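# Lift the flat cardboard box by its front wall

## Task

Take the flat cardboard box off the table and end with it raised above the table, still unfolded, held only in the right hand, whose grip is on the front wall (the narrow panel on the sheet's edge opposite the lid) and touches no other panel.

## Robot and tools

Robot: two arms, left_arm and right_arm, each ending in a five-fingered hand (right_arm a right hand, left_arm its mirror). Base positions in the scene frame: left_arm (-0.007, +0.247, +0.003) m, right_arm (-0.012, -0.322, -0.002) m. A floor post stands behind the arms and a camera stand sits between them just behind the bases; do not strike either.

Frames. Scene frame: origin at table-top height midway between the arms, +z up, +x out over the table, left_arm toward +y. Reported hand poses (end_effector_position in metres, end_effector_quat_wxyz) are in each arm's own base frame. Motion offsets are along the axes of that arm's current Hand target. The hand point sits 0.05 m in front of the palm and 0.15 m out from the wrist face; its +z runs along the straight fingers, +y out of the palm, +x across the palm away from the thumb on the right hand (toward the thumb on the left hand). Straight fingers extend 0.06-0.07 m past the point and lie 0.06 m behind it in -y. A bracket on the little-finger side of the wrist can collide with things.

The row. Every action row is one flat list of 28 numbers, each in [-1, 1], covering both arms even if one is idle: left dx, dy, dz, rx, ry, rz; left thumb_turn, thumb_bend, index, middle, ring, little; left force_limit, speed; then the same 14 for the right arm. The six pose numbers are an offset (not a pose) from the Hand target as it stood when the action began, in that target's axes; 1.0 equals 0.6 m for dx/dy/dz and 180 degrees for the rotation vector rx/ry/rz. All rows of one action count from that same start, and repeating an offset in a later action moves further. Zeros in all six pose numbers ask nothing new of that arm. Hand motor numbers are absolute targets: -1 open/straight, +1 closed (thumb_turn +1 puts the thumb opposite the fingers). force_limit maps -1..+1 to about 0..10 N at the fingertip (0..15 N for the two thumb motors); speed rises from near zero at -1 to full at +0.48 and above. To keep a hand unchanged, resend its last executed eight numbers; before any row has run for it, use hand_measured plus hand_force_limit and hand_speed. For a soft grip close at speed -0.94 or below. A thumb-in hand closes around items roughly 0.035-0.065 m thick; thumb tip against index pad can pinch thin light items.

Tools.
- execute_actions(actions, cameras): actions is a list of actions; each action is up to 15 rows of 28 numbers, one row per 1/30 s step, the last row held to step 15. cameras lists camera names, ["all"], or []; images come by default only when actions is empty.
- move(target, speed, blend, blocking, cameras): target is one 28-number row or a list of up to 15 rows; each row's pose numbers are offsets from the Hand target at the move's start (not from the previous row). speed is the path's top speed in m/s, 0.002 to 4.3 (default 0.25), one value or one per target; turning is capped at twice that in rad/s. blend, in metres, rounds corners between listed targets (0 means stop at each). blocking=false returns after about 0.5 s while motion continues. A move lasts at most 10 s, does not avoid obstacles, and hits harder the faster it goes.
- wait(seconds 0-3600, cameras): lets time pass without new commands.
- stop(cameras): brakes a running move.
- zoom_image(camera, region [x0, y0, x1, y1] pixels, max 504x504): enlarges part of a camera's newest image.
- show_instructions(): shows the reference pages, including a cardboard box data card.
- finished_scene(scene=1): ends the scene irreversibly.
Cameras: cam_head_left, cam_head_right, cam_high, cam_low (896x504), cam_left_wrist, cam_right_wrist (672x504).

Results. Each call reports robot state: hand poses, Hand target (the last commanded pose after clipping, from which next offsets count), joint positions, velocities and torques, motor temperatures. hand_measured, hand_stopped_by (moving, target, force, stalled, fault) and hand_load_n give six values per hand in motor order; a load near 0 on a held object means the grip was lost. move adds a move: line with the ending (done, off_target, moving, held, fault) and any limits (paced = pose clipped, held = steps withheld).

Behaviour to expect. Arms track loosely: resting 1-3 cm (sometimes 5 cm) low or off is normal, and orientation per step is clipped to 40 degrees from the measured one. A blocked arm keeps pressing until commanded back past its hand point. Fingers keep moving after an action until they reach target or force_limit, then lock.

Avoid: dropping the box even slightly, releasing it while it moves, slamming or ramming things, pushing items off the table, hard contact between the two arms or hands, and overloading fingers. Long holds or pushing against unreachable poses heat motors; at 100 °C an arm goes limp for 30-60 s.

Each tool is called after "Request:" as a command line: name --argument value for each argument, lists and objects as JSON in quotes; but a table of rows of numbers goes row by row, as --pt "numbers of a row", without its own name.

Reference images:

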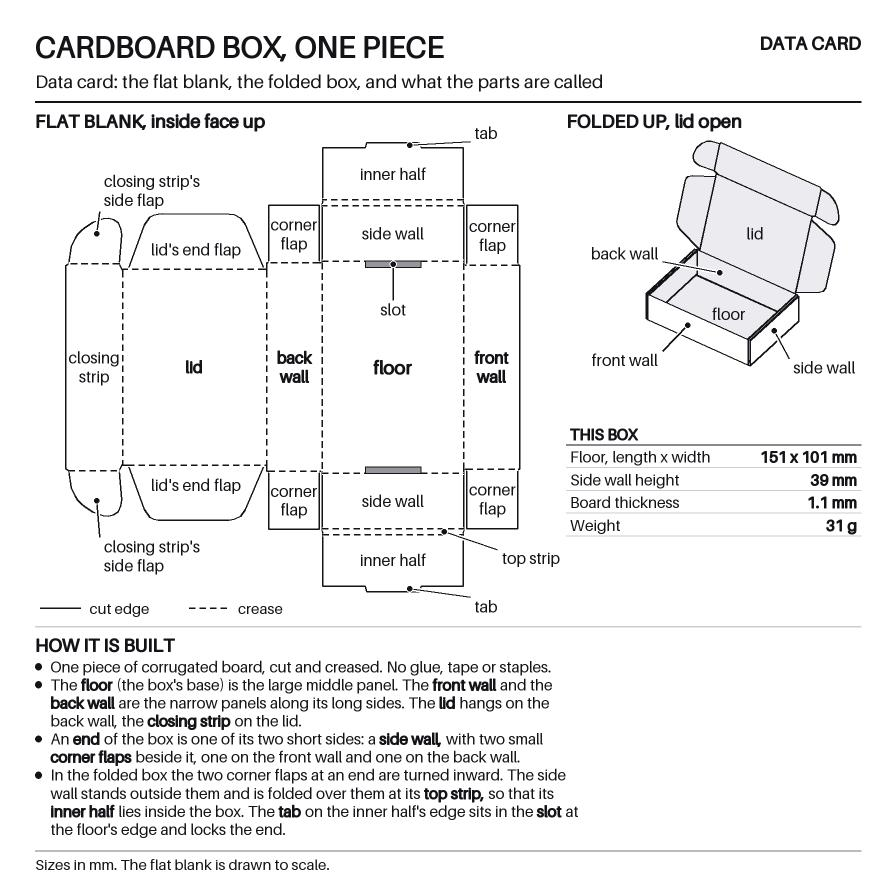

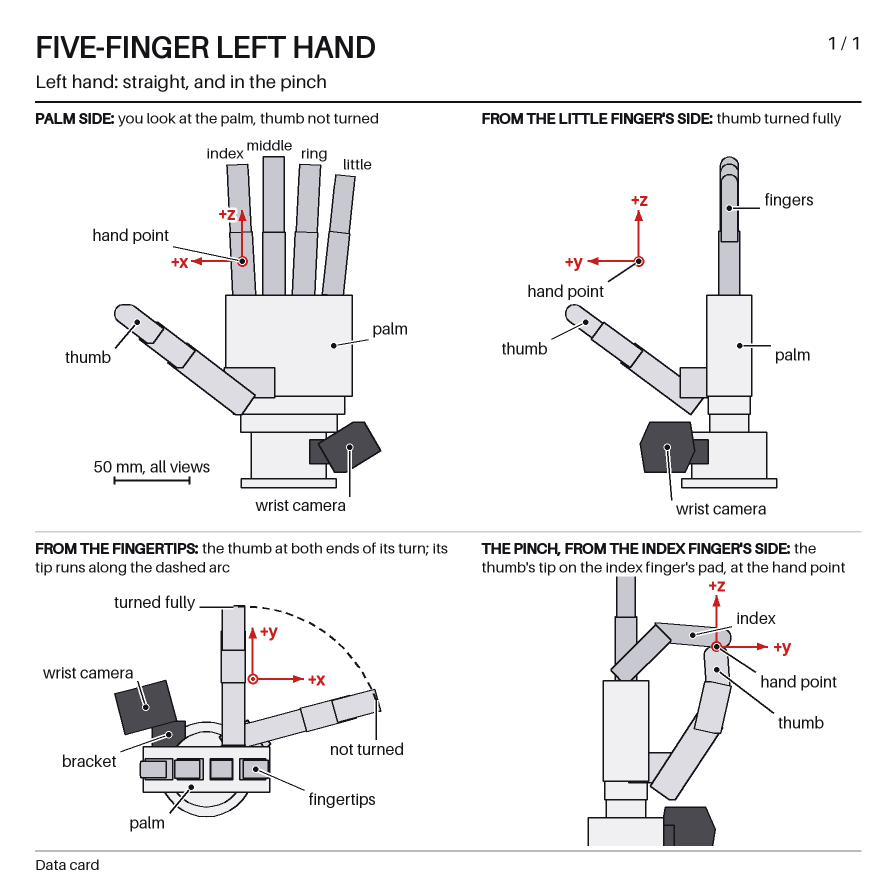

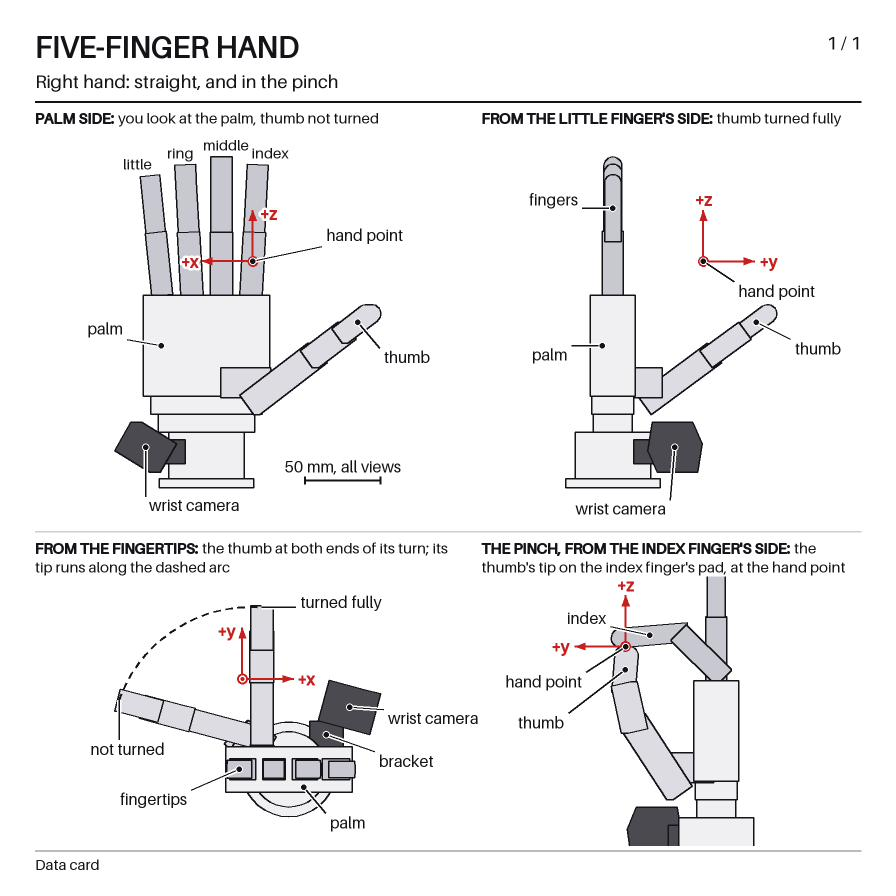

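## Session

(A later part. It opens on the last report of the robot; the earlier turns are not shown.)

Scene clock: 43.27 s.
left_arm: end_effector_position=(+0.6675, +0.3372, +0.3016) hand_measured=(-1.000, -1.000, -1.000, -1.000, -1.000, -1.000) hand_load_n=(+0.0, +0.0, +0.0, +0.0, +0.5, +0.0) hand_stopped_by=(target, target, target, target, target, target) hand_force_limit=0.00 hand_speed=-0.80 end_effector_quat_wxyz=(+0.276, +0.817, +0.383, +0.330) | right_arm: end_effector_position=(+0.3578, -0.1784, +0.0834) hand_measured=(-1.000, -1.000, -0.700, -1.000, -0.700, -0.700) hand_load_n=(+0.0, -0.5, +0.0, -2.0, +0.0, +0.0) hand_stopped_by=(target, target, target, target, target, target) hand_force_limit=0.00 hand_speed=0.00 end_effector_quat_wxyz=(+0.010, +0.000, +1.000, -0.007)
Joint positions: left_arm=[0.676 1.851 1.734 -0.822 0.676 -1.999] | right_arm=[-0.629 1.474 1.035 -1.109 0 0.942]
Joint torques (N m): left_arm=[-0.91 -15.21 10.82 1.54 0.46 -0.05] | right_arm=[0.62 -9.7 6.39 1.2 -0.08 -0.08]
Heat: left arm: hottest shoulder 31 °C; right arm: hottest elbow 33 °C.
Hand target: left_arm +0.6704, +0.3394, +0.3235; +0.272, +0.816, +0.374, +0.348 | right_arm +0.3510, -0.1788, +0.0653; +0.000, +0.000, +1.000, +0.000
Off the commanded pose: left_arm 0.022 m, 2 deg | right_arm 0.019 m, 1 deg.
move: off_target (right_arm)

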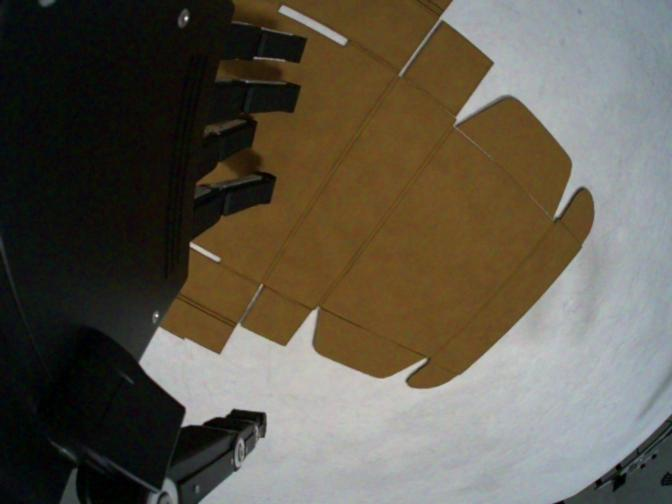

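Request:
move --target '[0,0,0,0,0,0,-1,-1,-1,-1,-1,-1,0,-0.8,0,-0.333,0,0,0,0,-1,-1,-0.7,-1,-0.7,-0.7,0,0]' --speed 0.1 --cameras '["cam_head_right","cam_right_wrist","cam_high"]'

Request:
zoom_image --camera "cam_high" --region '[120, 260, 360, 500]'

Scene clock: 46.03 s.
left_arm: end_effector_position=(+0.6675, +0.3372, +0.3016) hand_measured=(-1.000, -1.000, -1.000, -1.000, -1.000, -1.000) hand_load_n=(+0.0, +0.0, +0.0, +0.0, +0.0, +0.0) hand_stopped_by=(target, target, target, target, target, target) hand_force_limit=0.00 hand_speed=-0.80 end_effector_quat_wxyz=(+0.276, +0.817, +0.383, +0.330) | right_arm: end_effector_position=(+0.3564, -0.3659, +0.0866) hand_measured=(-1.000, -1.000, -0.700, -1.000, -0.700, -0.700) hand_load_n=(+0.0, +0.0, +0.0, -4.5, +0.0, +0.0) hand_stopped_by=(target, target, target, target, target, target) hand_force_limit=0.00 hand_speed=0.00 end_effector_quat_wxyz=(+0.016, -0.001, +1.000, -0.008)
Joint positions: left_arm=[0.676 1.851 1.734 -0.822 0.676 -1.999] | right_arm=[-0.923 1.786 1.435 -1.188 -0.015 0.646]
Joint torques (N m): left_arm=[-0.91 -15.15 10.84 1.55 0.45 -0.05] | right_arm=[0.03 -11.75 10.4 0.2 0.44 -0.11]
Heat: left arm: hottest shoulder 32 °C; right arm: hottest elbow 33 °C.
Hand target: left_arm +0.6704, +0.3394, +0.3235; +0.272, +0.816, +0.374, +0.348 | right_arm +0.3511, -0.3787, +0.0650; +0.000, +0.000, +1.000, +0.000
Off the commanded pose: left_arm 0.022 m, 2 deg | right_arm 0.026 m, 2 deg.
move: off_target (right_arm)
Images, in order (width x height): cam_head_right 896x504, cam_high 896x504, cam_right_wrist 672x504.

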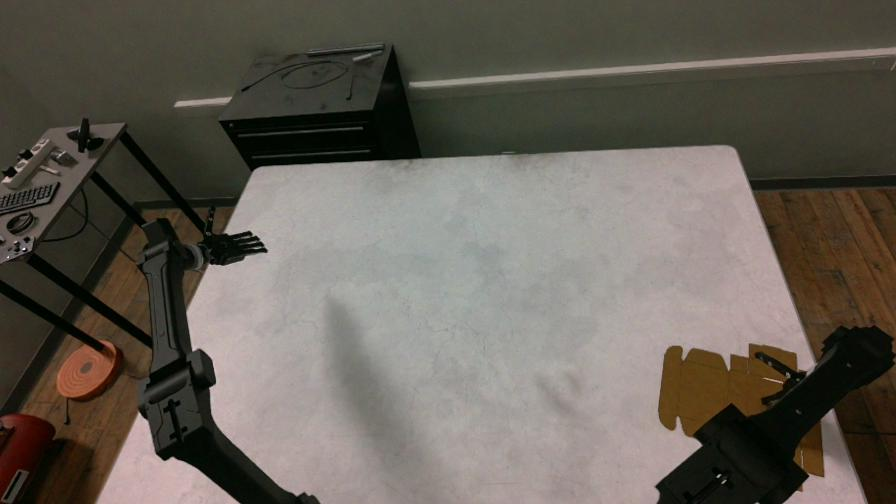

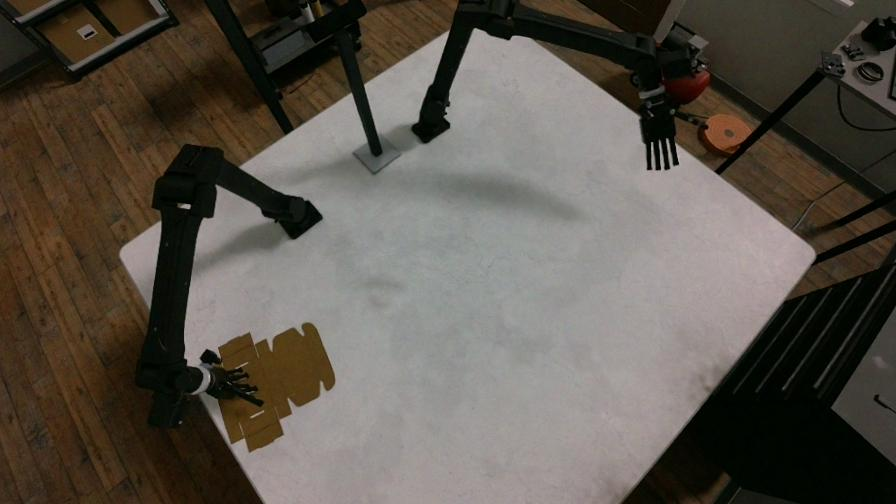

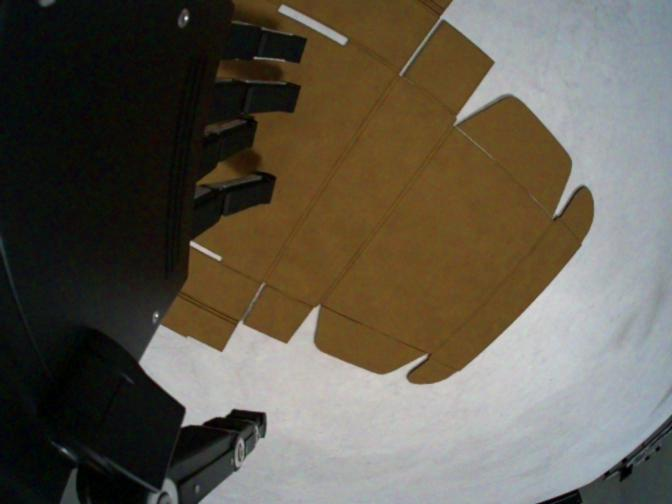

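Scaled by 2.100.

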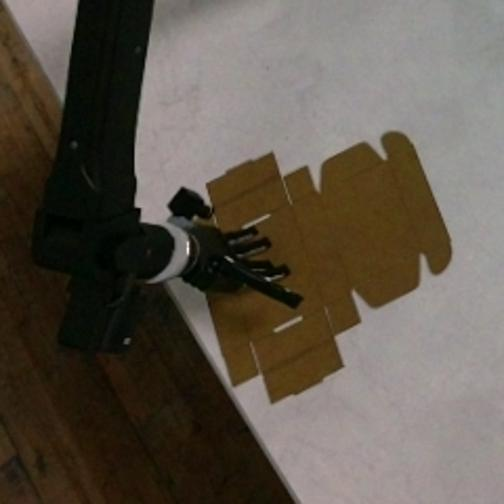

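Request:
zoom_image --camera "cam_high" --region '[180, 310, 350, 460]'

Scaled by 2.965.

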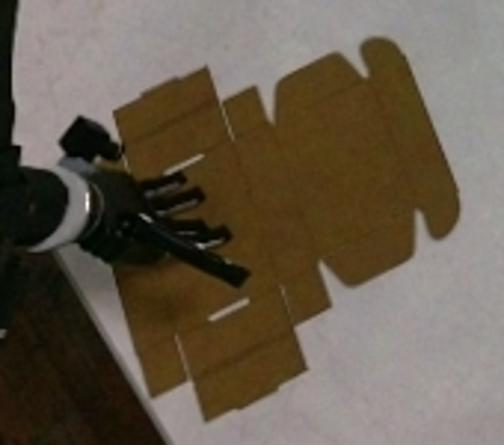

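Request:
move --target '[0,0,0,0,0,0,-1,-1,-1,-1,-1,-1,0,-0.8,0.027,-0.09,0,0,0,-0.0833,-1,-1,-0.7,-1,-0.7,-0.7,0,0]' --speed 0.06 --cameras '["cam_head_right","cam_right_wrist","cam_high"]'

Request:
zoom_image --camera "cam_high" --region '[180, 310, 350, 460]'

Request:
zoom_image --camera "cam_head_right" --region '[660, 310, 896, 504]'

Scene clock: 49.57 s.
left_arm: end_effector_position=(+0.6675, +0.3372, +0.3016) hand_measured=(-1.000, -1.000, -1.000, -1.000, -1.000, -1.000) hand_load_n=(-0.5, +0.0, +0.0, +0.0, +0.0, +0.0) hand_stopped_by=(target, target, target, target, target, target) hand_force_limit=0.00 hand_speed=-0.80 end_effector_quat_wxyz=(+0.276, +0.817, +0.383, +0.330) | right_arm: end_effector_position=(+0.3416, -0.4183, +0.0876) hand_measured=(-1.000, -1.000, -0.700, -1.000, -0.700, -0.700) hand_load_n=(+0.0, +0.0, +0.0, -3.5, +0.0, +0.0) hand_stopped_by=(target, target, target, target, target, target) hand_force_limit=0.00 hand_speed=0.00 end_effector_quat_wxyz=(+0.012, -0.131, +0.991, -0.010)
Joint positions: left_arm=[0.676 1.851 1.734 -0.822 0.676 -1.999] | right_arm=[-0.98 1.907 1.618 -1.252 -0.013 0.328]
Joint torques (N m): left_arm=[-0.85 -15.21 10.82 1.54 0.46 -0.05] | right_arm=[0.03 -14.45 10.92 0.39 0.38 -0.12]
Heat: left arm: hottest shoulder 32 °C; right arm: hottest elbow 33 °C.
Hand target: left_arm +0.6704, +0.3394, +0.3235; +0.272, +0.816, +0.374, +0.348 | right_arm +0.3348, -0.4325, +0.0650; +0.000, -0.130, +0.991, +0.001
Off the commanded pose: left_arm 0.022 m, 2 deg | right_arm 0.028 m, 2 deg.
move: off_target (right_arm)
Images, in order (width x height): cam_head_right 896x504, cam_high 896x504, cam_right_wrist 672x504.

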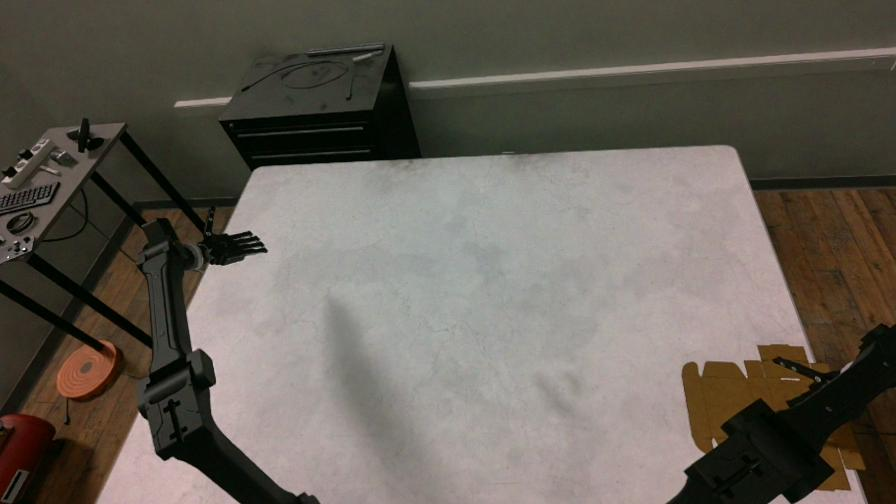

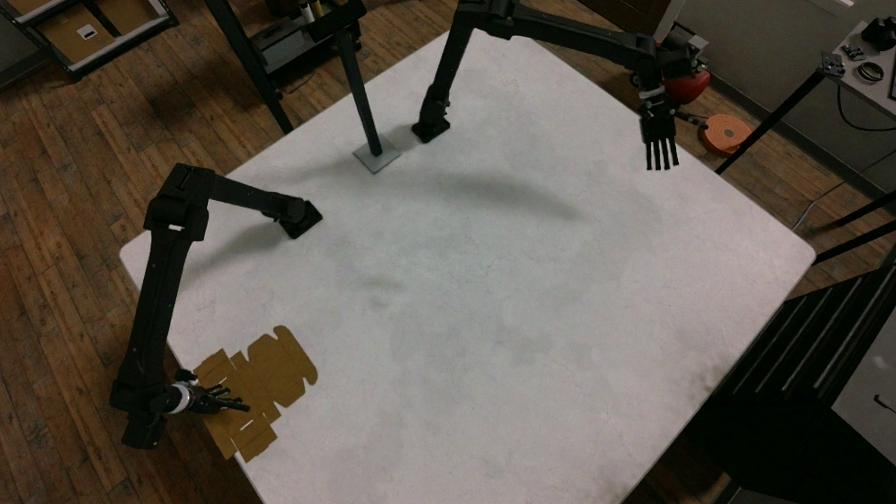

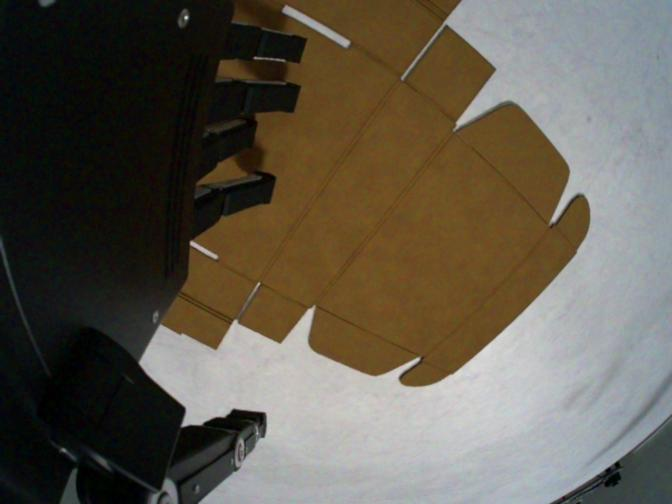

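Scaled by 2.965.

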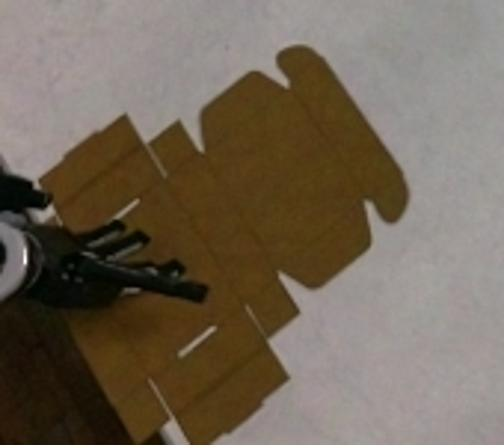

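Scaled by 2.136.

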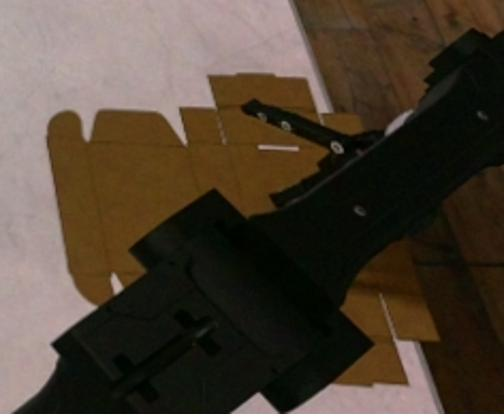

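Request:
zoom_image --camera "cam_high" --region '[160, 330, 340, 504]'

Request:
zoom_image --camera "cam_head_right" --region '[796, 330, 896, 504]'

Scaled by 2.800.

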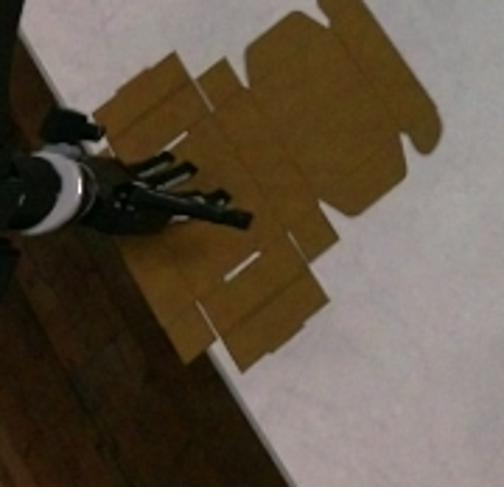

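Scaled by 2.897.

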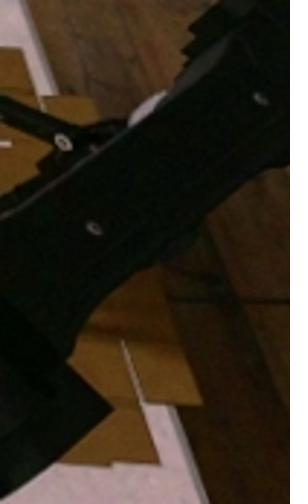

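Request:
move --target '[0,0,0,0,0,0,-1,-1,-1,-1,-1,-1,0,-0.8,0,-0.016,0,0,0,0.0133,-1,-1,-0.7,-1,-0.7,-0.7,0,0]' --speed 0.05 --cameras '["cam_head_right","cam_high"]'

Request:
zoom_image --camera "cam_high" --region '[160, 330, 340, 504]'

Request:
zoom_image --camera "cam_head_right" --region '[796, 330, 896, 504]'

Scene clock: 50.87 s.
left_arm: end_effector_position=(+0.6675, +0.3372, +0.3016) hand_measured=(-1.000, -1.000, -1.000, -1.000, -1.000, -1.000) hand_load_n=(+0.0, +0.0, +0.0, +0.0, +0.0, +0.0) hand_stopped_by=(target, target, target, target, target, target) hand_force_limit=0.00 hand_speed=-0.80 end_effector_quat_wxyz=(+0.276, +0.817, +0.383, +0.330) | right_arm: end_effector_position=(+0.3419, -0.4270, +0.0879) hand_measured=(-1.000, -1.000, -0.700, -1.000, -0.700, -0.700) hand_load_n=(+0.0, -0.5, +0.0, -4.0, +0.0, +0.0) hand_stopped_by=(target, target, target, target, target, target) hand_force_limit=0.00 hand_speed=0.00 end_effector_quat_wxyz=(+0.012, -0.127, +0.992, -0.010)
Joint positions: left_arm=[0.676 1.851 1.734 -0.822 0.676 -1.999] | right_arm=[-0.988 1.925 1.646 -1.262 -0.012 0.327]
Joint torques (N m): left_arm=[-0.91 -15.03 10.85 1.55 0.45 -0.05] | right_arm=[0.09 -14.62 10.97 0.28 0.37 0.21]
Heat: left arm: hottest shoulder 32 °C; right arm: hottest elbow 33 °C.
Hand target: left_arm +0.6704, +0.3394, +0.3235; +0.272, +0.816, +0.374, +0.348 | right_arm +0.3372, -0.4419, +0.0649; +0.000, -0.110, +0.994, +0.001
Off the commanded pose: left_arm 0.022 m, 2 deg | right_arm 0.028 m, 3 deg.
move: off_target (right_arm)

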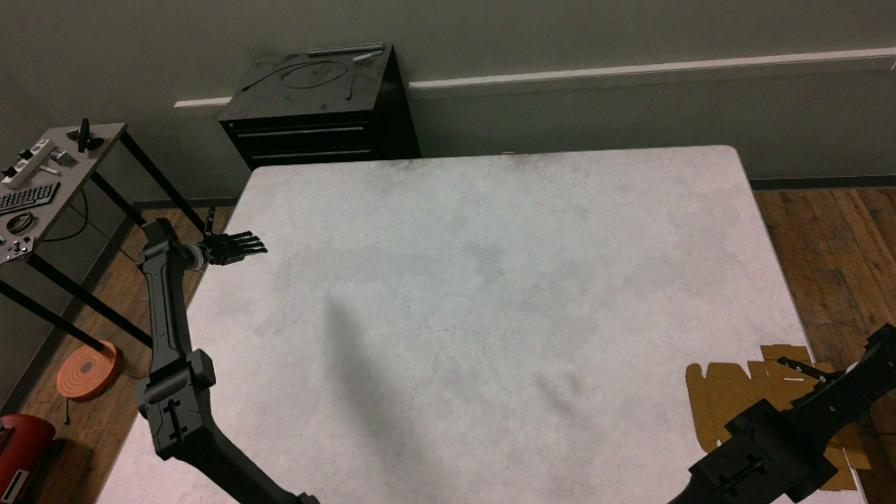

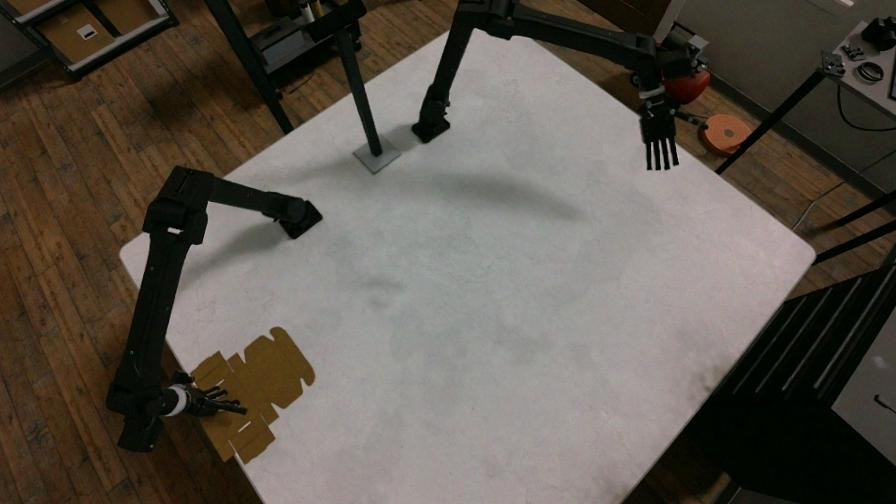

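Scaled by 2.800.

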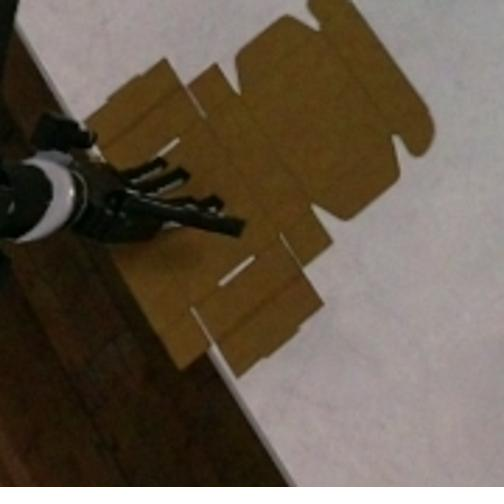

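Scaled by 2.897.

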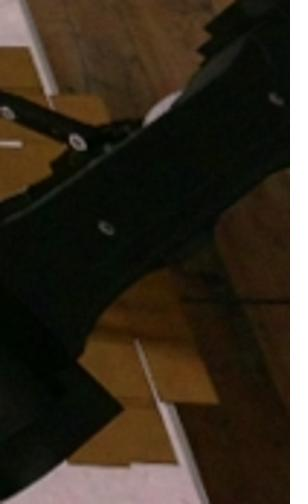

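Request:
move --target '[0,0,0,0,0,0,-1,-1,-1,-1,-1,-1,0,-0.8,0,-0.009,0,0,0,0.008,-1,-1,-0.7,-1,-0.7,-0.7,0,0]' --speed 0.05 --cameras '["cam_head_right","cam_high"]'

Request:
zoom_image --camera "cam_head_right" --region '[796, 330, 896, 504]'

Scene clock: 52.03 s.
left_arm: end_effector_position=(+0.6675, +0.3372, +0.3016) hand_measured=(-1.000, -1.000, -1.000, -1.000, -1.000, -1.000) hand_load_n=(+0.0, +0.0, +0.0, +0.0, +0.0, +0.0) hand_stopped_by=(target, target, target, target, target, target) hand_force_limit=0.00 hand_speed=-0.80 end_effector_quat_wxyz=(+0.276, +0.817, +0.383, +0.330) | right_arm: end_effector_position=(+0.3429, -0.4325, +0.0880) hand_measured=(-1.000, -1.000, -0.700, -1.000, -0.700, -0.700) hand_load_n=(+0.0, +0.0, +0.0, -4.0, +0.0, +0.5) hand_stopped_by=(target, target, target, target, target, target) hand_force_limit=0.00 hand_speed=0.00 end_effector_quat_wxyz=(+0.012, -0.117, +0.993, -0.011)
Joint positions: left_arm=[0.676 1.851 1.734 -0.822 0.676 -1.999] | right_arm=[-0.993 1.935 1.661 -1.267 -0.011 0.343]
Joint torques (N m): left_arm=[-0.79 -15.09 10.81 1.54 0.45 -0.05] | right_arm=[-0.09 -14.92 11.04 0.28 0.35 0.24]
Heat: left arm: hottest shoulder 32 °C; right arm: hottest elbow 33 °C.
Hand target: left_arm +0.6704, +0.3394, +0.3235; +0.272, +0.816, +0.374, +0.348 | right_arm +0.3384, -0.4473, +0.0651; +0.000, -0.097, +0.995, +0.000
Off the commanded pose: left_arm 0.022 m, 2 deg | right_arm 0.028 m, 3 deg.
move: off_target (right_arm)

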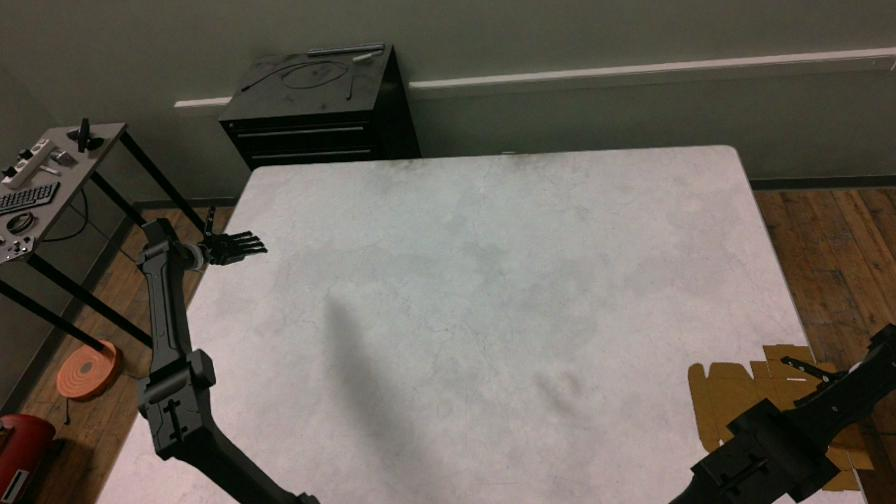

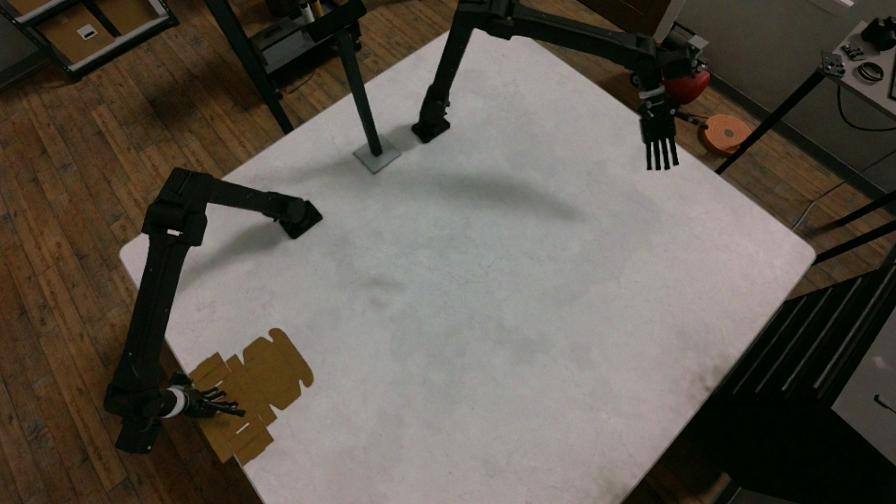

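Scaled by 2.897.

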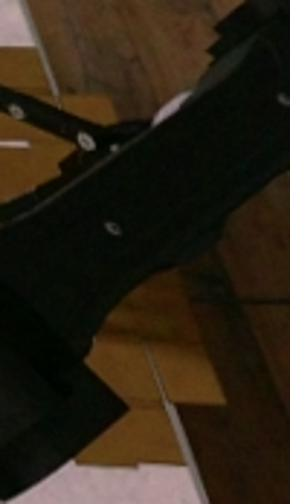

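Request:
move --pt "0 0 0 0 0 0 -1 -1 -1 -1 -1 -1 0 -0.8 -0.009 0.015 -0.08 0 0 0 -1 -1 -0.7 -1 -0.7 -0.7 0 0" --pt "0 0 0 0 0 0 -1 -1 -1 -1 -1 -1 0 -0.8 -0.009 0.015 -0.28 0 0 0 -1 -1 -0.7 -1 -0.7 -0.7 0 0" --speed 0.1 --blend 0.01 --cameras '["cam_head_right","cam_high","cam_right_wrist"]'

Request:
zoom_image --camera "cam_high" --region '[160, 330, 340, 504]'

Request:
zoom_image --camera "cam_head_right" --region '[660, 310, 896, 504]'

Scene clock: 54.63 s.
left_arm: end_effector_position=(+0.6675, +0.3372, +0.3016) hand_measured=(-1.000, -1.000, -1.000, -1.000, -1.000, -1.000) hand_load_n=(+0.0, +0.0, +0.0, +0.0, +0.0, +0.0) hand_stopped_by=(target, target, target, target, target, target) hand_force_limit=0.00 hand_speed=-0.80 end_effector_quat_wxyz=(+0.276, +0.817, +0.383, +0.330) | right_arm: end_effector_position=(+0.3378, -0.4262, +0.2189) hand_measured=(-1.000, -1.000, -0.700, -1.000, -0.700, -0.700) hand_load_n=(+0.0, +0.0, +0.0, +0.0, +0.5, +0.0) hand_stopped_by=(target, target, target, target, target, target) hand_force_limit=0.00 hand_speed=0.00 end_effector_quat_wxyz=(-0.007, -0.108, +0.994, +0.017)
Joint positions: left_arm=[0.676 1.851 1.734 -0.822 0.676 -1.999] | right_arm=[-0.993 1.92 1.978 -1.664 -0.003 0.361]
Joint torques (N m): left_arm=[-0.85 -15.15 10.82 1.54 0.45 -0.05] | right_arm=[0.91 -19.55 13.41 -0.28 0.02 0.2]
Heat: left arm: hottest shoulder 32 °C; right arm: hottest elbow 34 °C.
Hand target: left_arm +0.6704, +0.3394, +0.3235; +0.272, +0.816, +0.374, +0.348 | right_arm +0.3420, -0.4375, +0.2330; +0.000, -0.097, +0.995, +0.001
Off the commanded pose: left_arm 0.022 m, 2 deg | right_arm 0.019 m, 2 deg.
move: off_target (right_arm)

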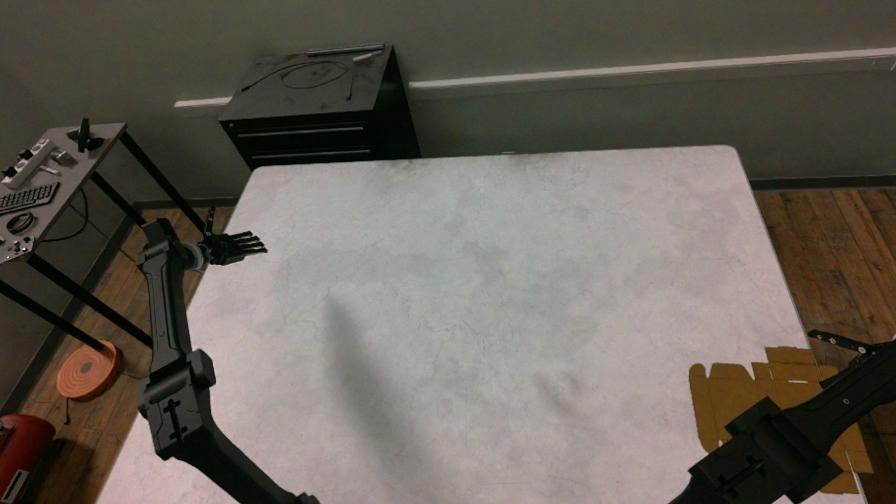

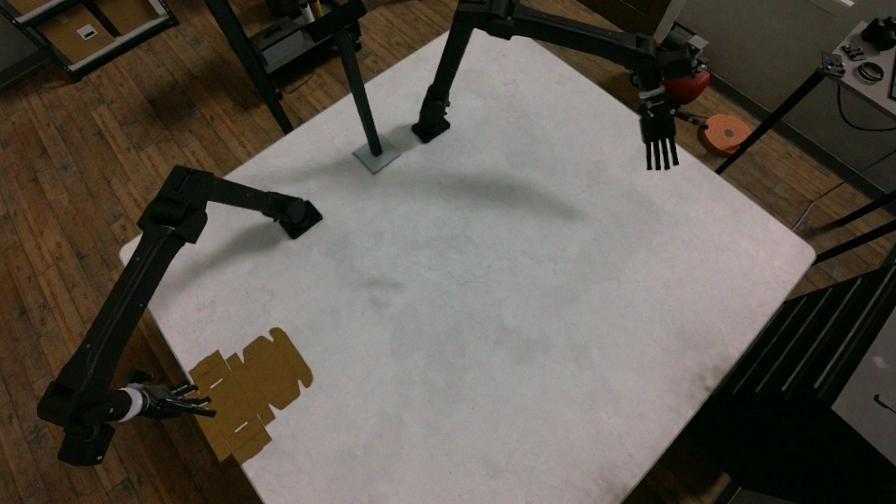

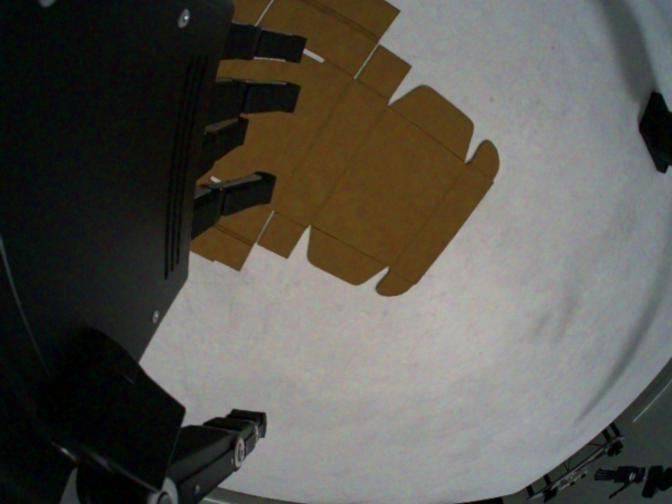

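Scaled by 2.800.

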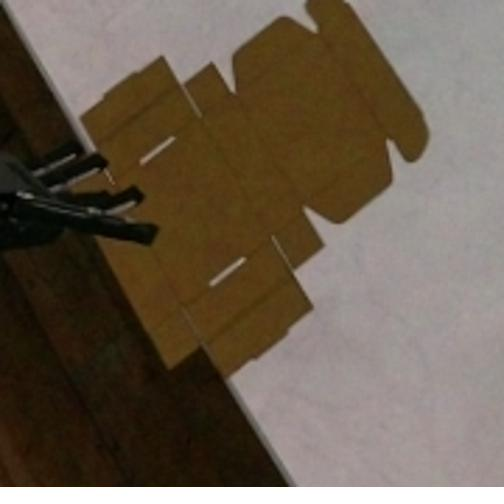

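Scaled by 2.136.

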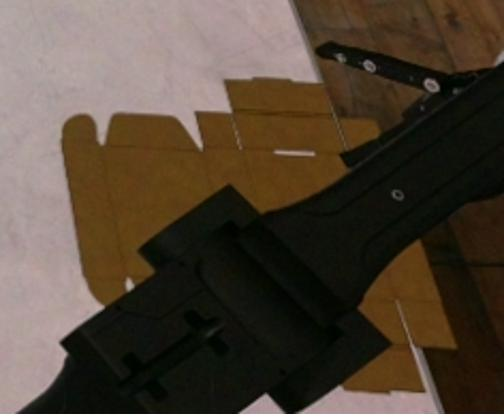

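Request:
move --target '[0,0,0,0,0,0,-1,-1,-1,-1,-1,-1,0,-0.8,0.058,-0.312,0.03,0,0,0.0619,1,-1,0.12,0.12,-1,-1,0,0]' --speed 0.15 --cameras '["cam_head_right","cam_high","cam_right_wrist"]'

Request:
zoom_image --camera "cam_high" --region '[130, 330, 340, 504]'

Scene clock: 57.40 s.
left_arm: end_effector_position=(+0.6675, +0.3372, +0.3016) hand_measured=(-1.000, -1.000, -1.000, -1.000, -1.000, -1.000) hand_load_n=(+0.0, +0.0, +0.0, +0.0, +0.0, +0.0) hand_stopped_by=(target, target, target, target, target, target) hand_force_limit=0.00 hand_speed=-0.80 end_effector_quat_wxyz=(+0.276, +0.817, +0.383, +0.330) | right_arm: end_effector_position=(+0.3433, -0.6183, +0.2094) hand_measured=(+1.000, -1.000, +0.120, +0.120, -1.000, -1.000) hand_load_n=(+0.0, +0.0, +0.0, +0.0, +0.0, +0.0) hand_stopped_by=(target, target, target, target, target, target) hand_force_limit=0.00 hand_speed=0.00 end_effector_quat_wxyz=(+0.049, +0.004, +0.995, -0.088)
Joint positions: left_arm=[0.676 1.851 1.734 -0.822 0.676 -1.999] | right_arm=[-1.143 2.317 2.629 -1.682 -0.015 0.437]
Joint torques (N m): left_arm=[-0.85 -15.09 10.82 1.55 0.46 -0.05] | right_arm=[1.03 -23.36 13.57 0.16 -0.15 0.23]
Heat: left arm: hottest shoulder 33 °C; right arm: hottest elbow 34 °C.
Hand target: left_arm +0.6704, +0.3394, +0.3235; +0.272, +0.816, +0.374, +0.348 | right_arm +0.3441, -0.6277, +0.2149; +0.000, +0.000, +1.000, +0.001
Off the commanded pose: left_arm 0.022 m, 2 deg | right_arm 0.011 m, 12 deg.
joint sent to its limit (right arm) — joint 4 (wrist pitch), lower limit. The joint targets are off in orientation, not in position.
move: off_target (right_arm)

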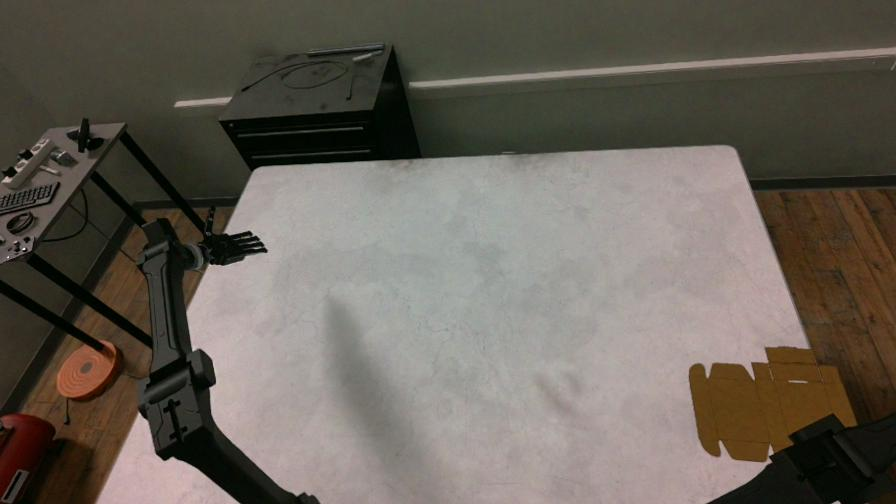

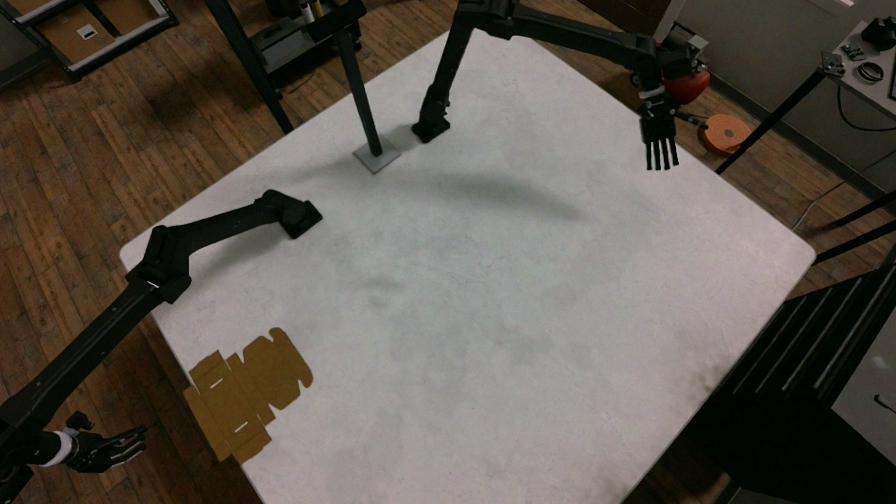

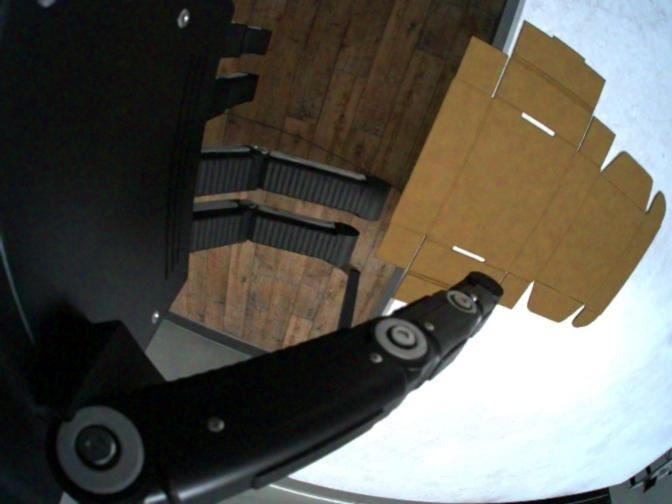

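Scaled by 2.400.

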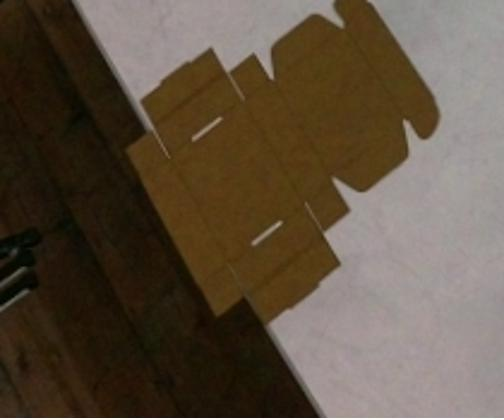

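Request:
move --target '[0,0,0,0,0,0,-1,-1,-1,-1,-1,-1,0,-0.8,0,0,0.25,0,0,0,1,-1,0,0,-1,-1,0,0]' --speed 0.12 --cameras '["cam_head_right","cam_high","cam_right_wrist"]'

Request:
zoom_image --camera "cam_high" --region '[130, 330, 340, 504]'

Scene clock: 59.57 s.
left_arm: end_effector_position=(+0.6675, +0.3372, +0.3016) hand_measured=(-1.000, -1.000, -1.000, -1.000, -1.000, -1.000) hand_load_n=(+0.0, +0.0, +0.0, +0.0, +0.0, +0.0) hand_stopped_by=(target, target, target, target, target, target) hand_force_limit=0.00 hand_speed=-0.80 end_effector_quat_wxyz=(+0.276, +0.817, +0.383, +0.330) | right_arm: end_effector_position=(+0.3415, -0.6200, +0.0553) hand_measured=(+1.000, -1.000, +0.000, +0.000, -1.000, -1.000) hand_load_n=(+0.0, +0.0, +0.0, +0.0, +0.0, +0.0) hand_stopped_by=(target, target, target, target, target, target) hand_force_limit=0.00 hand_speed=0.00 end_effector_quat_wxyz=(-0.003, +0.005, +1.000, +0.010)
Joint positions: left_arm=[0.676 1.851 1.734 -0.822 0.676 -1.999] | right_arm=[-1.143 2.541 2.631 -1.682 -0.003 0.437]
Joint torques (N m): left_arm=[-0.91 -15.15 10.82 1.54 0.46 -0.05] | right_arm=[1.2 -25.64 13.41 -0.24 0.02 -0.04]
Heat: left arm: hottest shoulder 33 °C; right arm: hottest elbow 35 °C.
Hand target: left_arm +0.6704, +0.3394, +0.3235; +0.272, +0.816, +0.374, +0.348 | right_arm +0.3441, -0.6276, +0.0648; +0.000, +0.000, +1.000, +0.001
Off the commanded pose: left_arm 0.022 m, 2 deg | right_arm 0.012 m, 1 deg.
joint sent to its limit (right arm) — joint 4 (wrist pitch), lower limit. The joint targets still meet the commanded pose.
move: off_target (right_arm)

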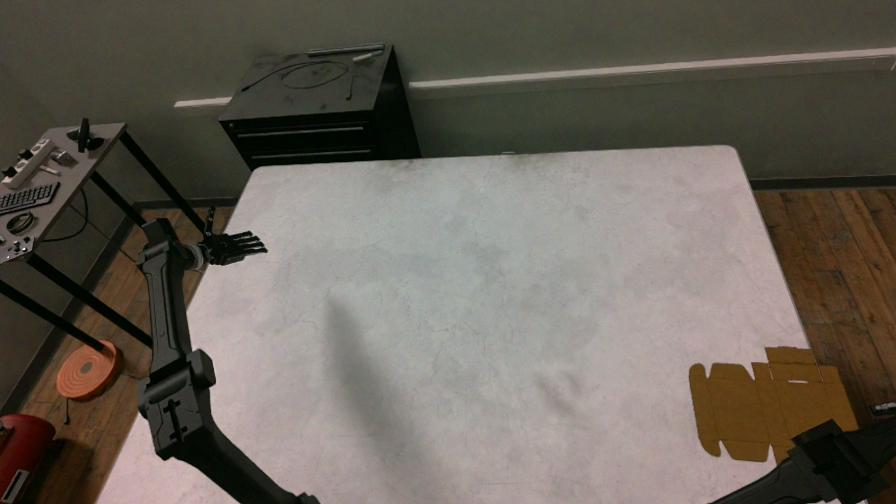

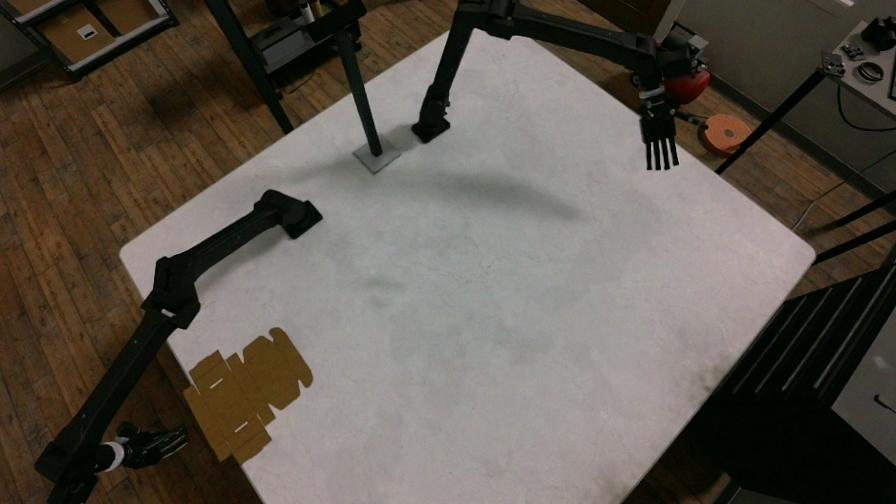

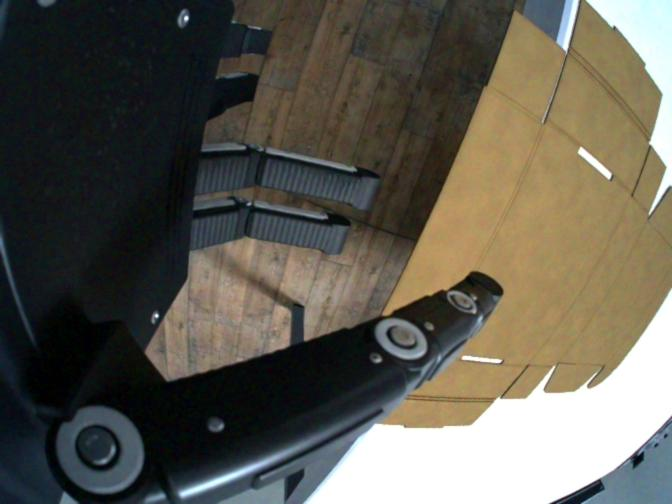

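Scaled by 2.400.

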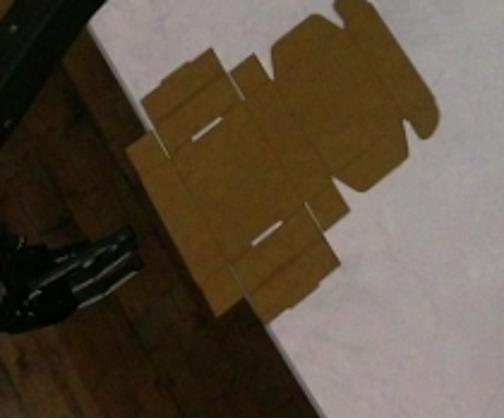

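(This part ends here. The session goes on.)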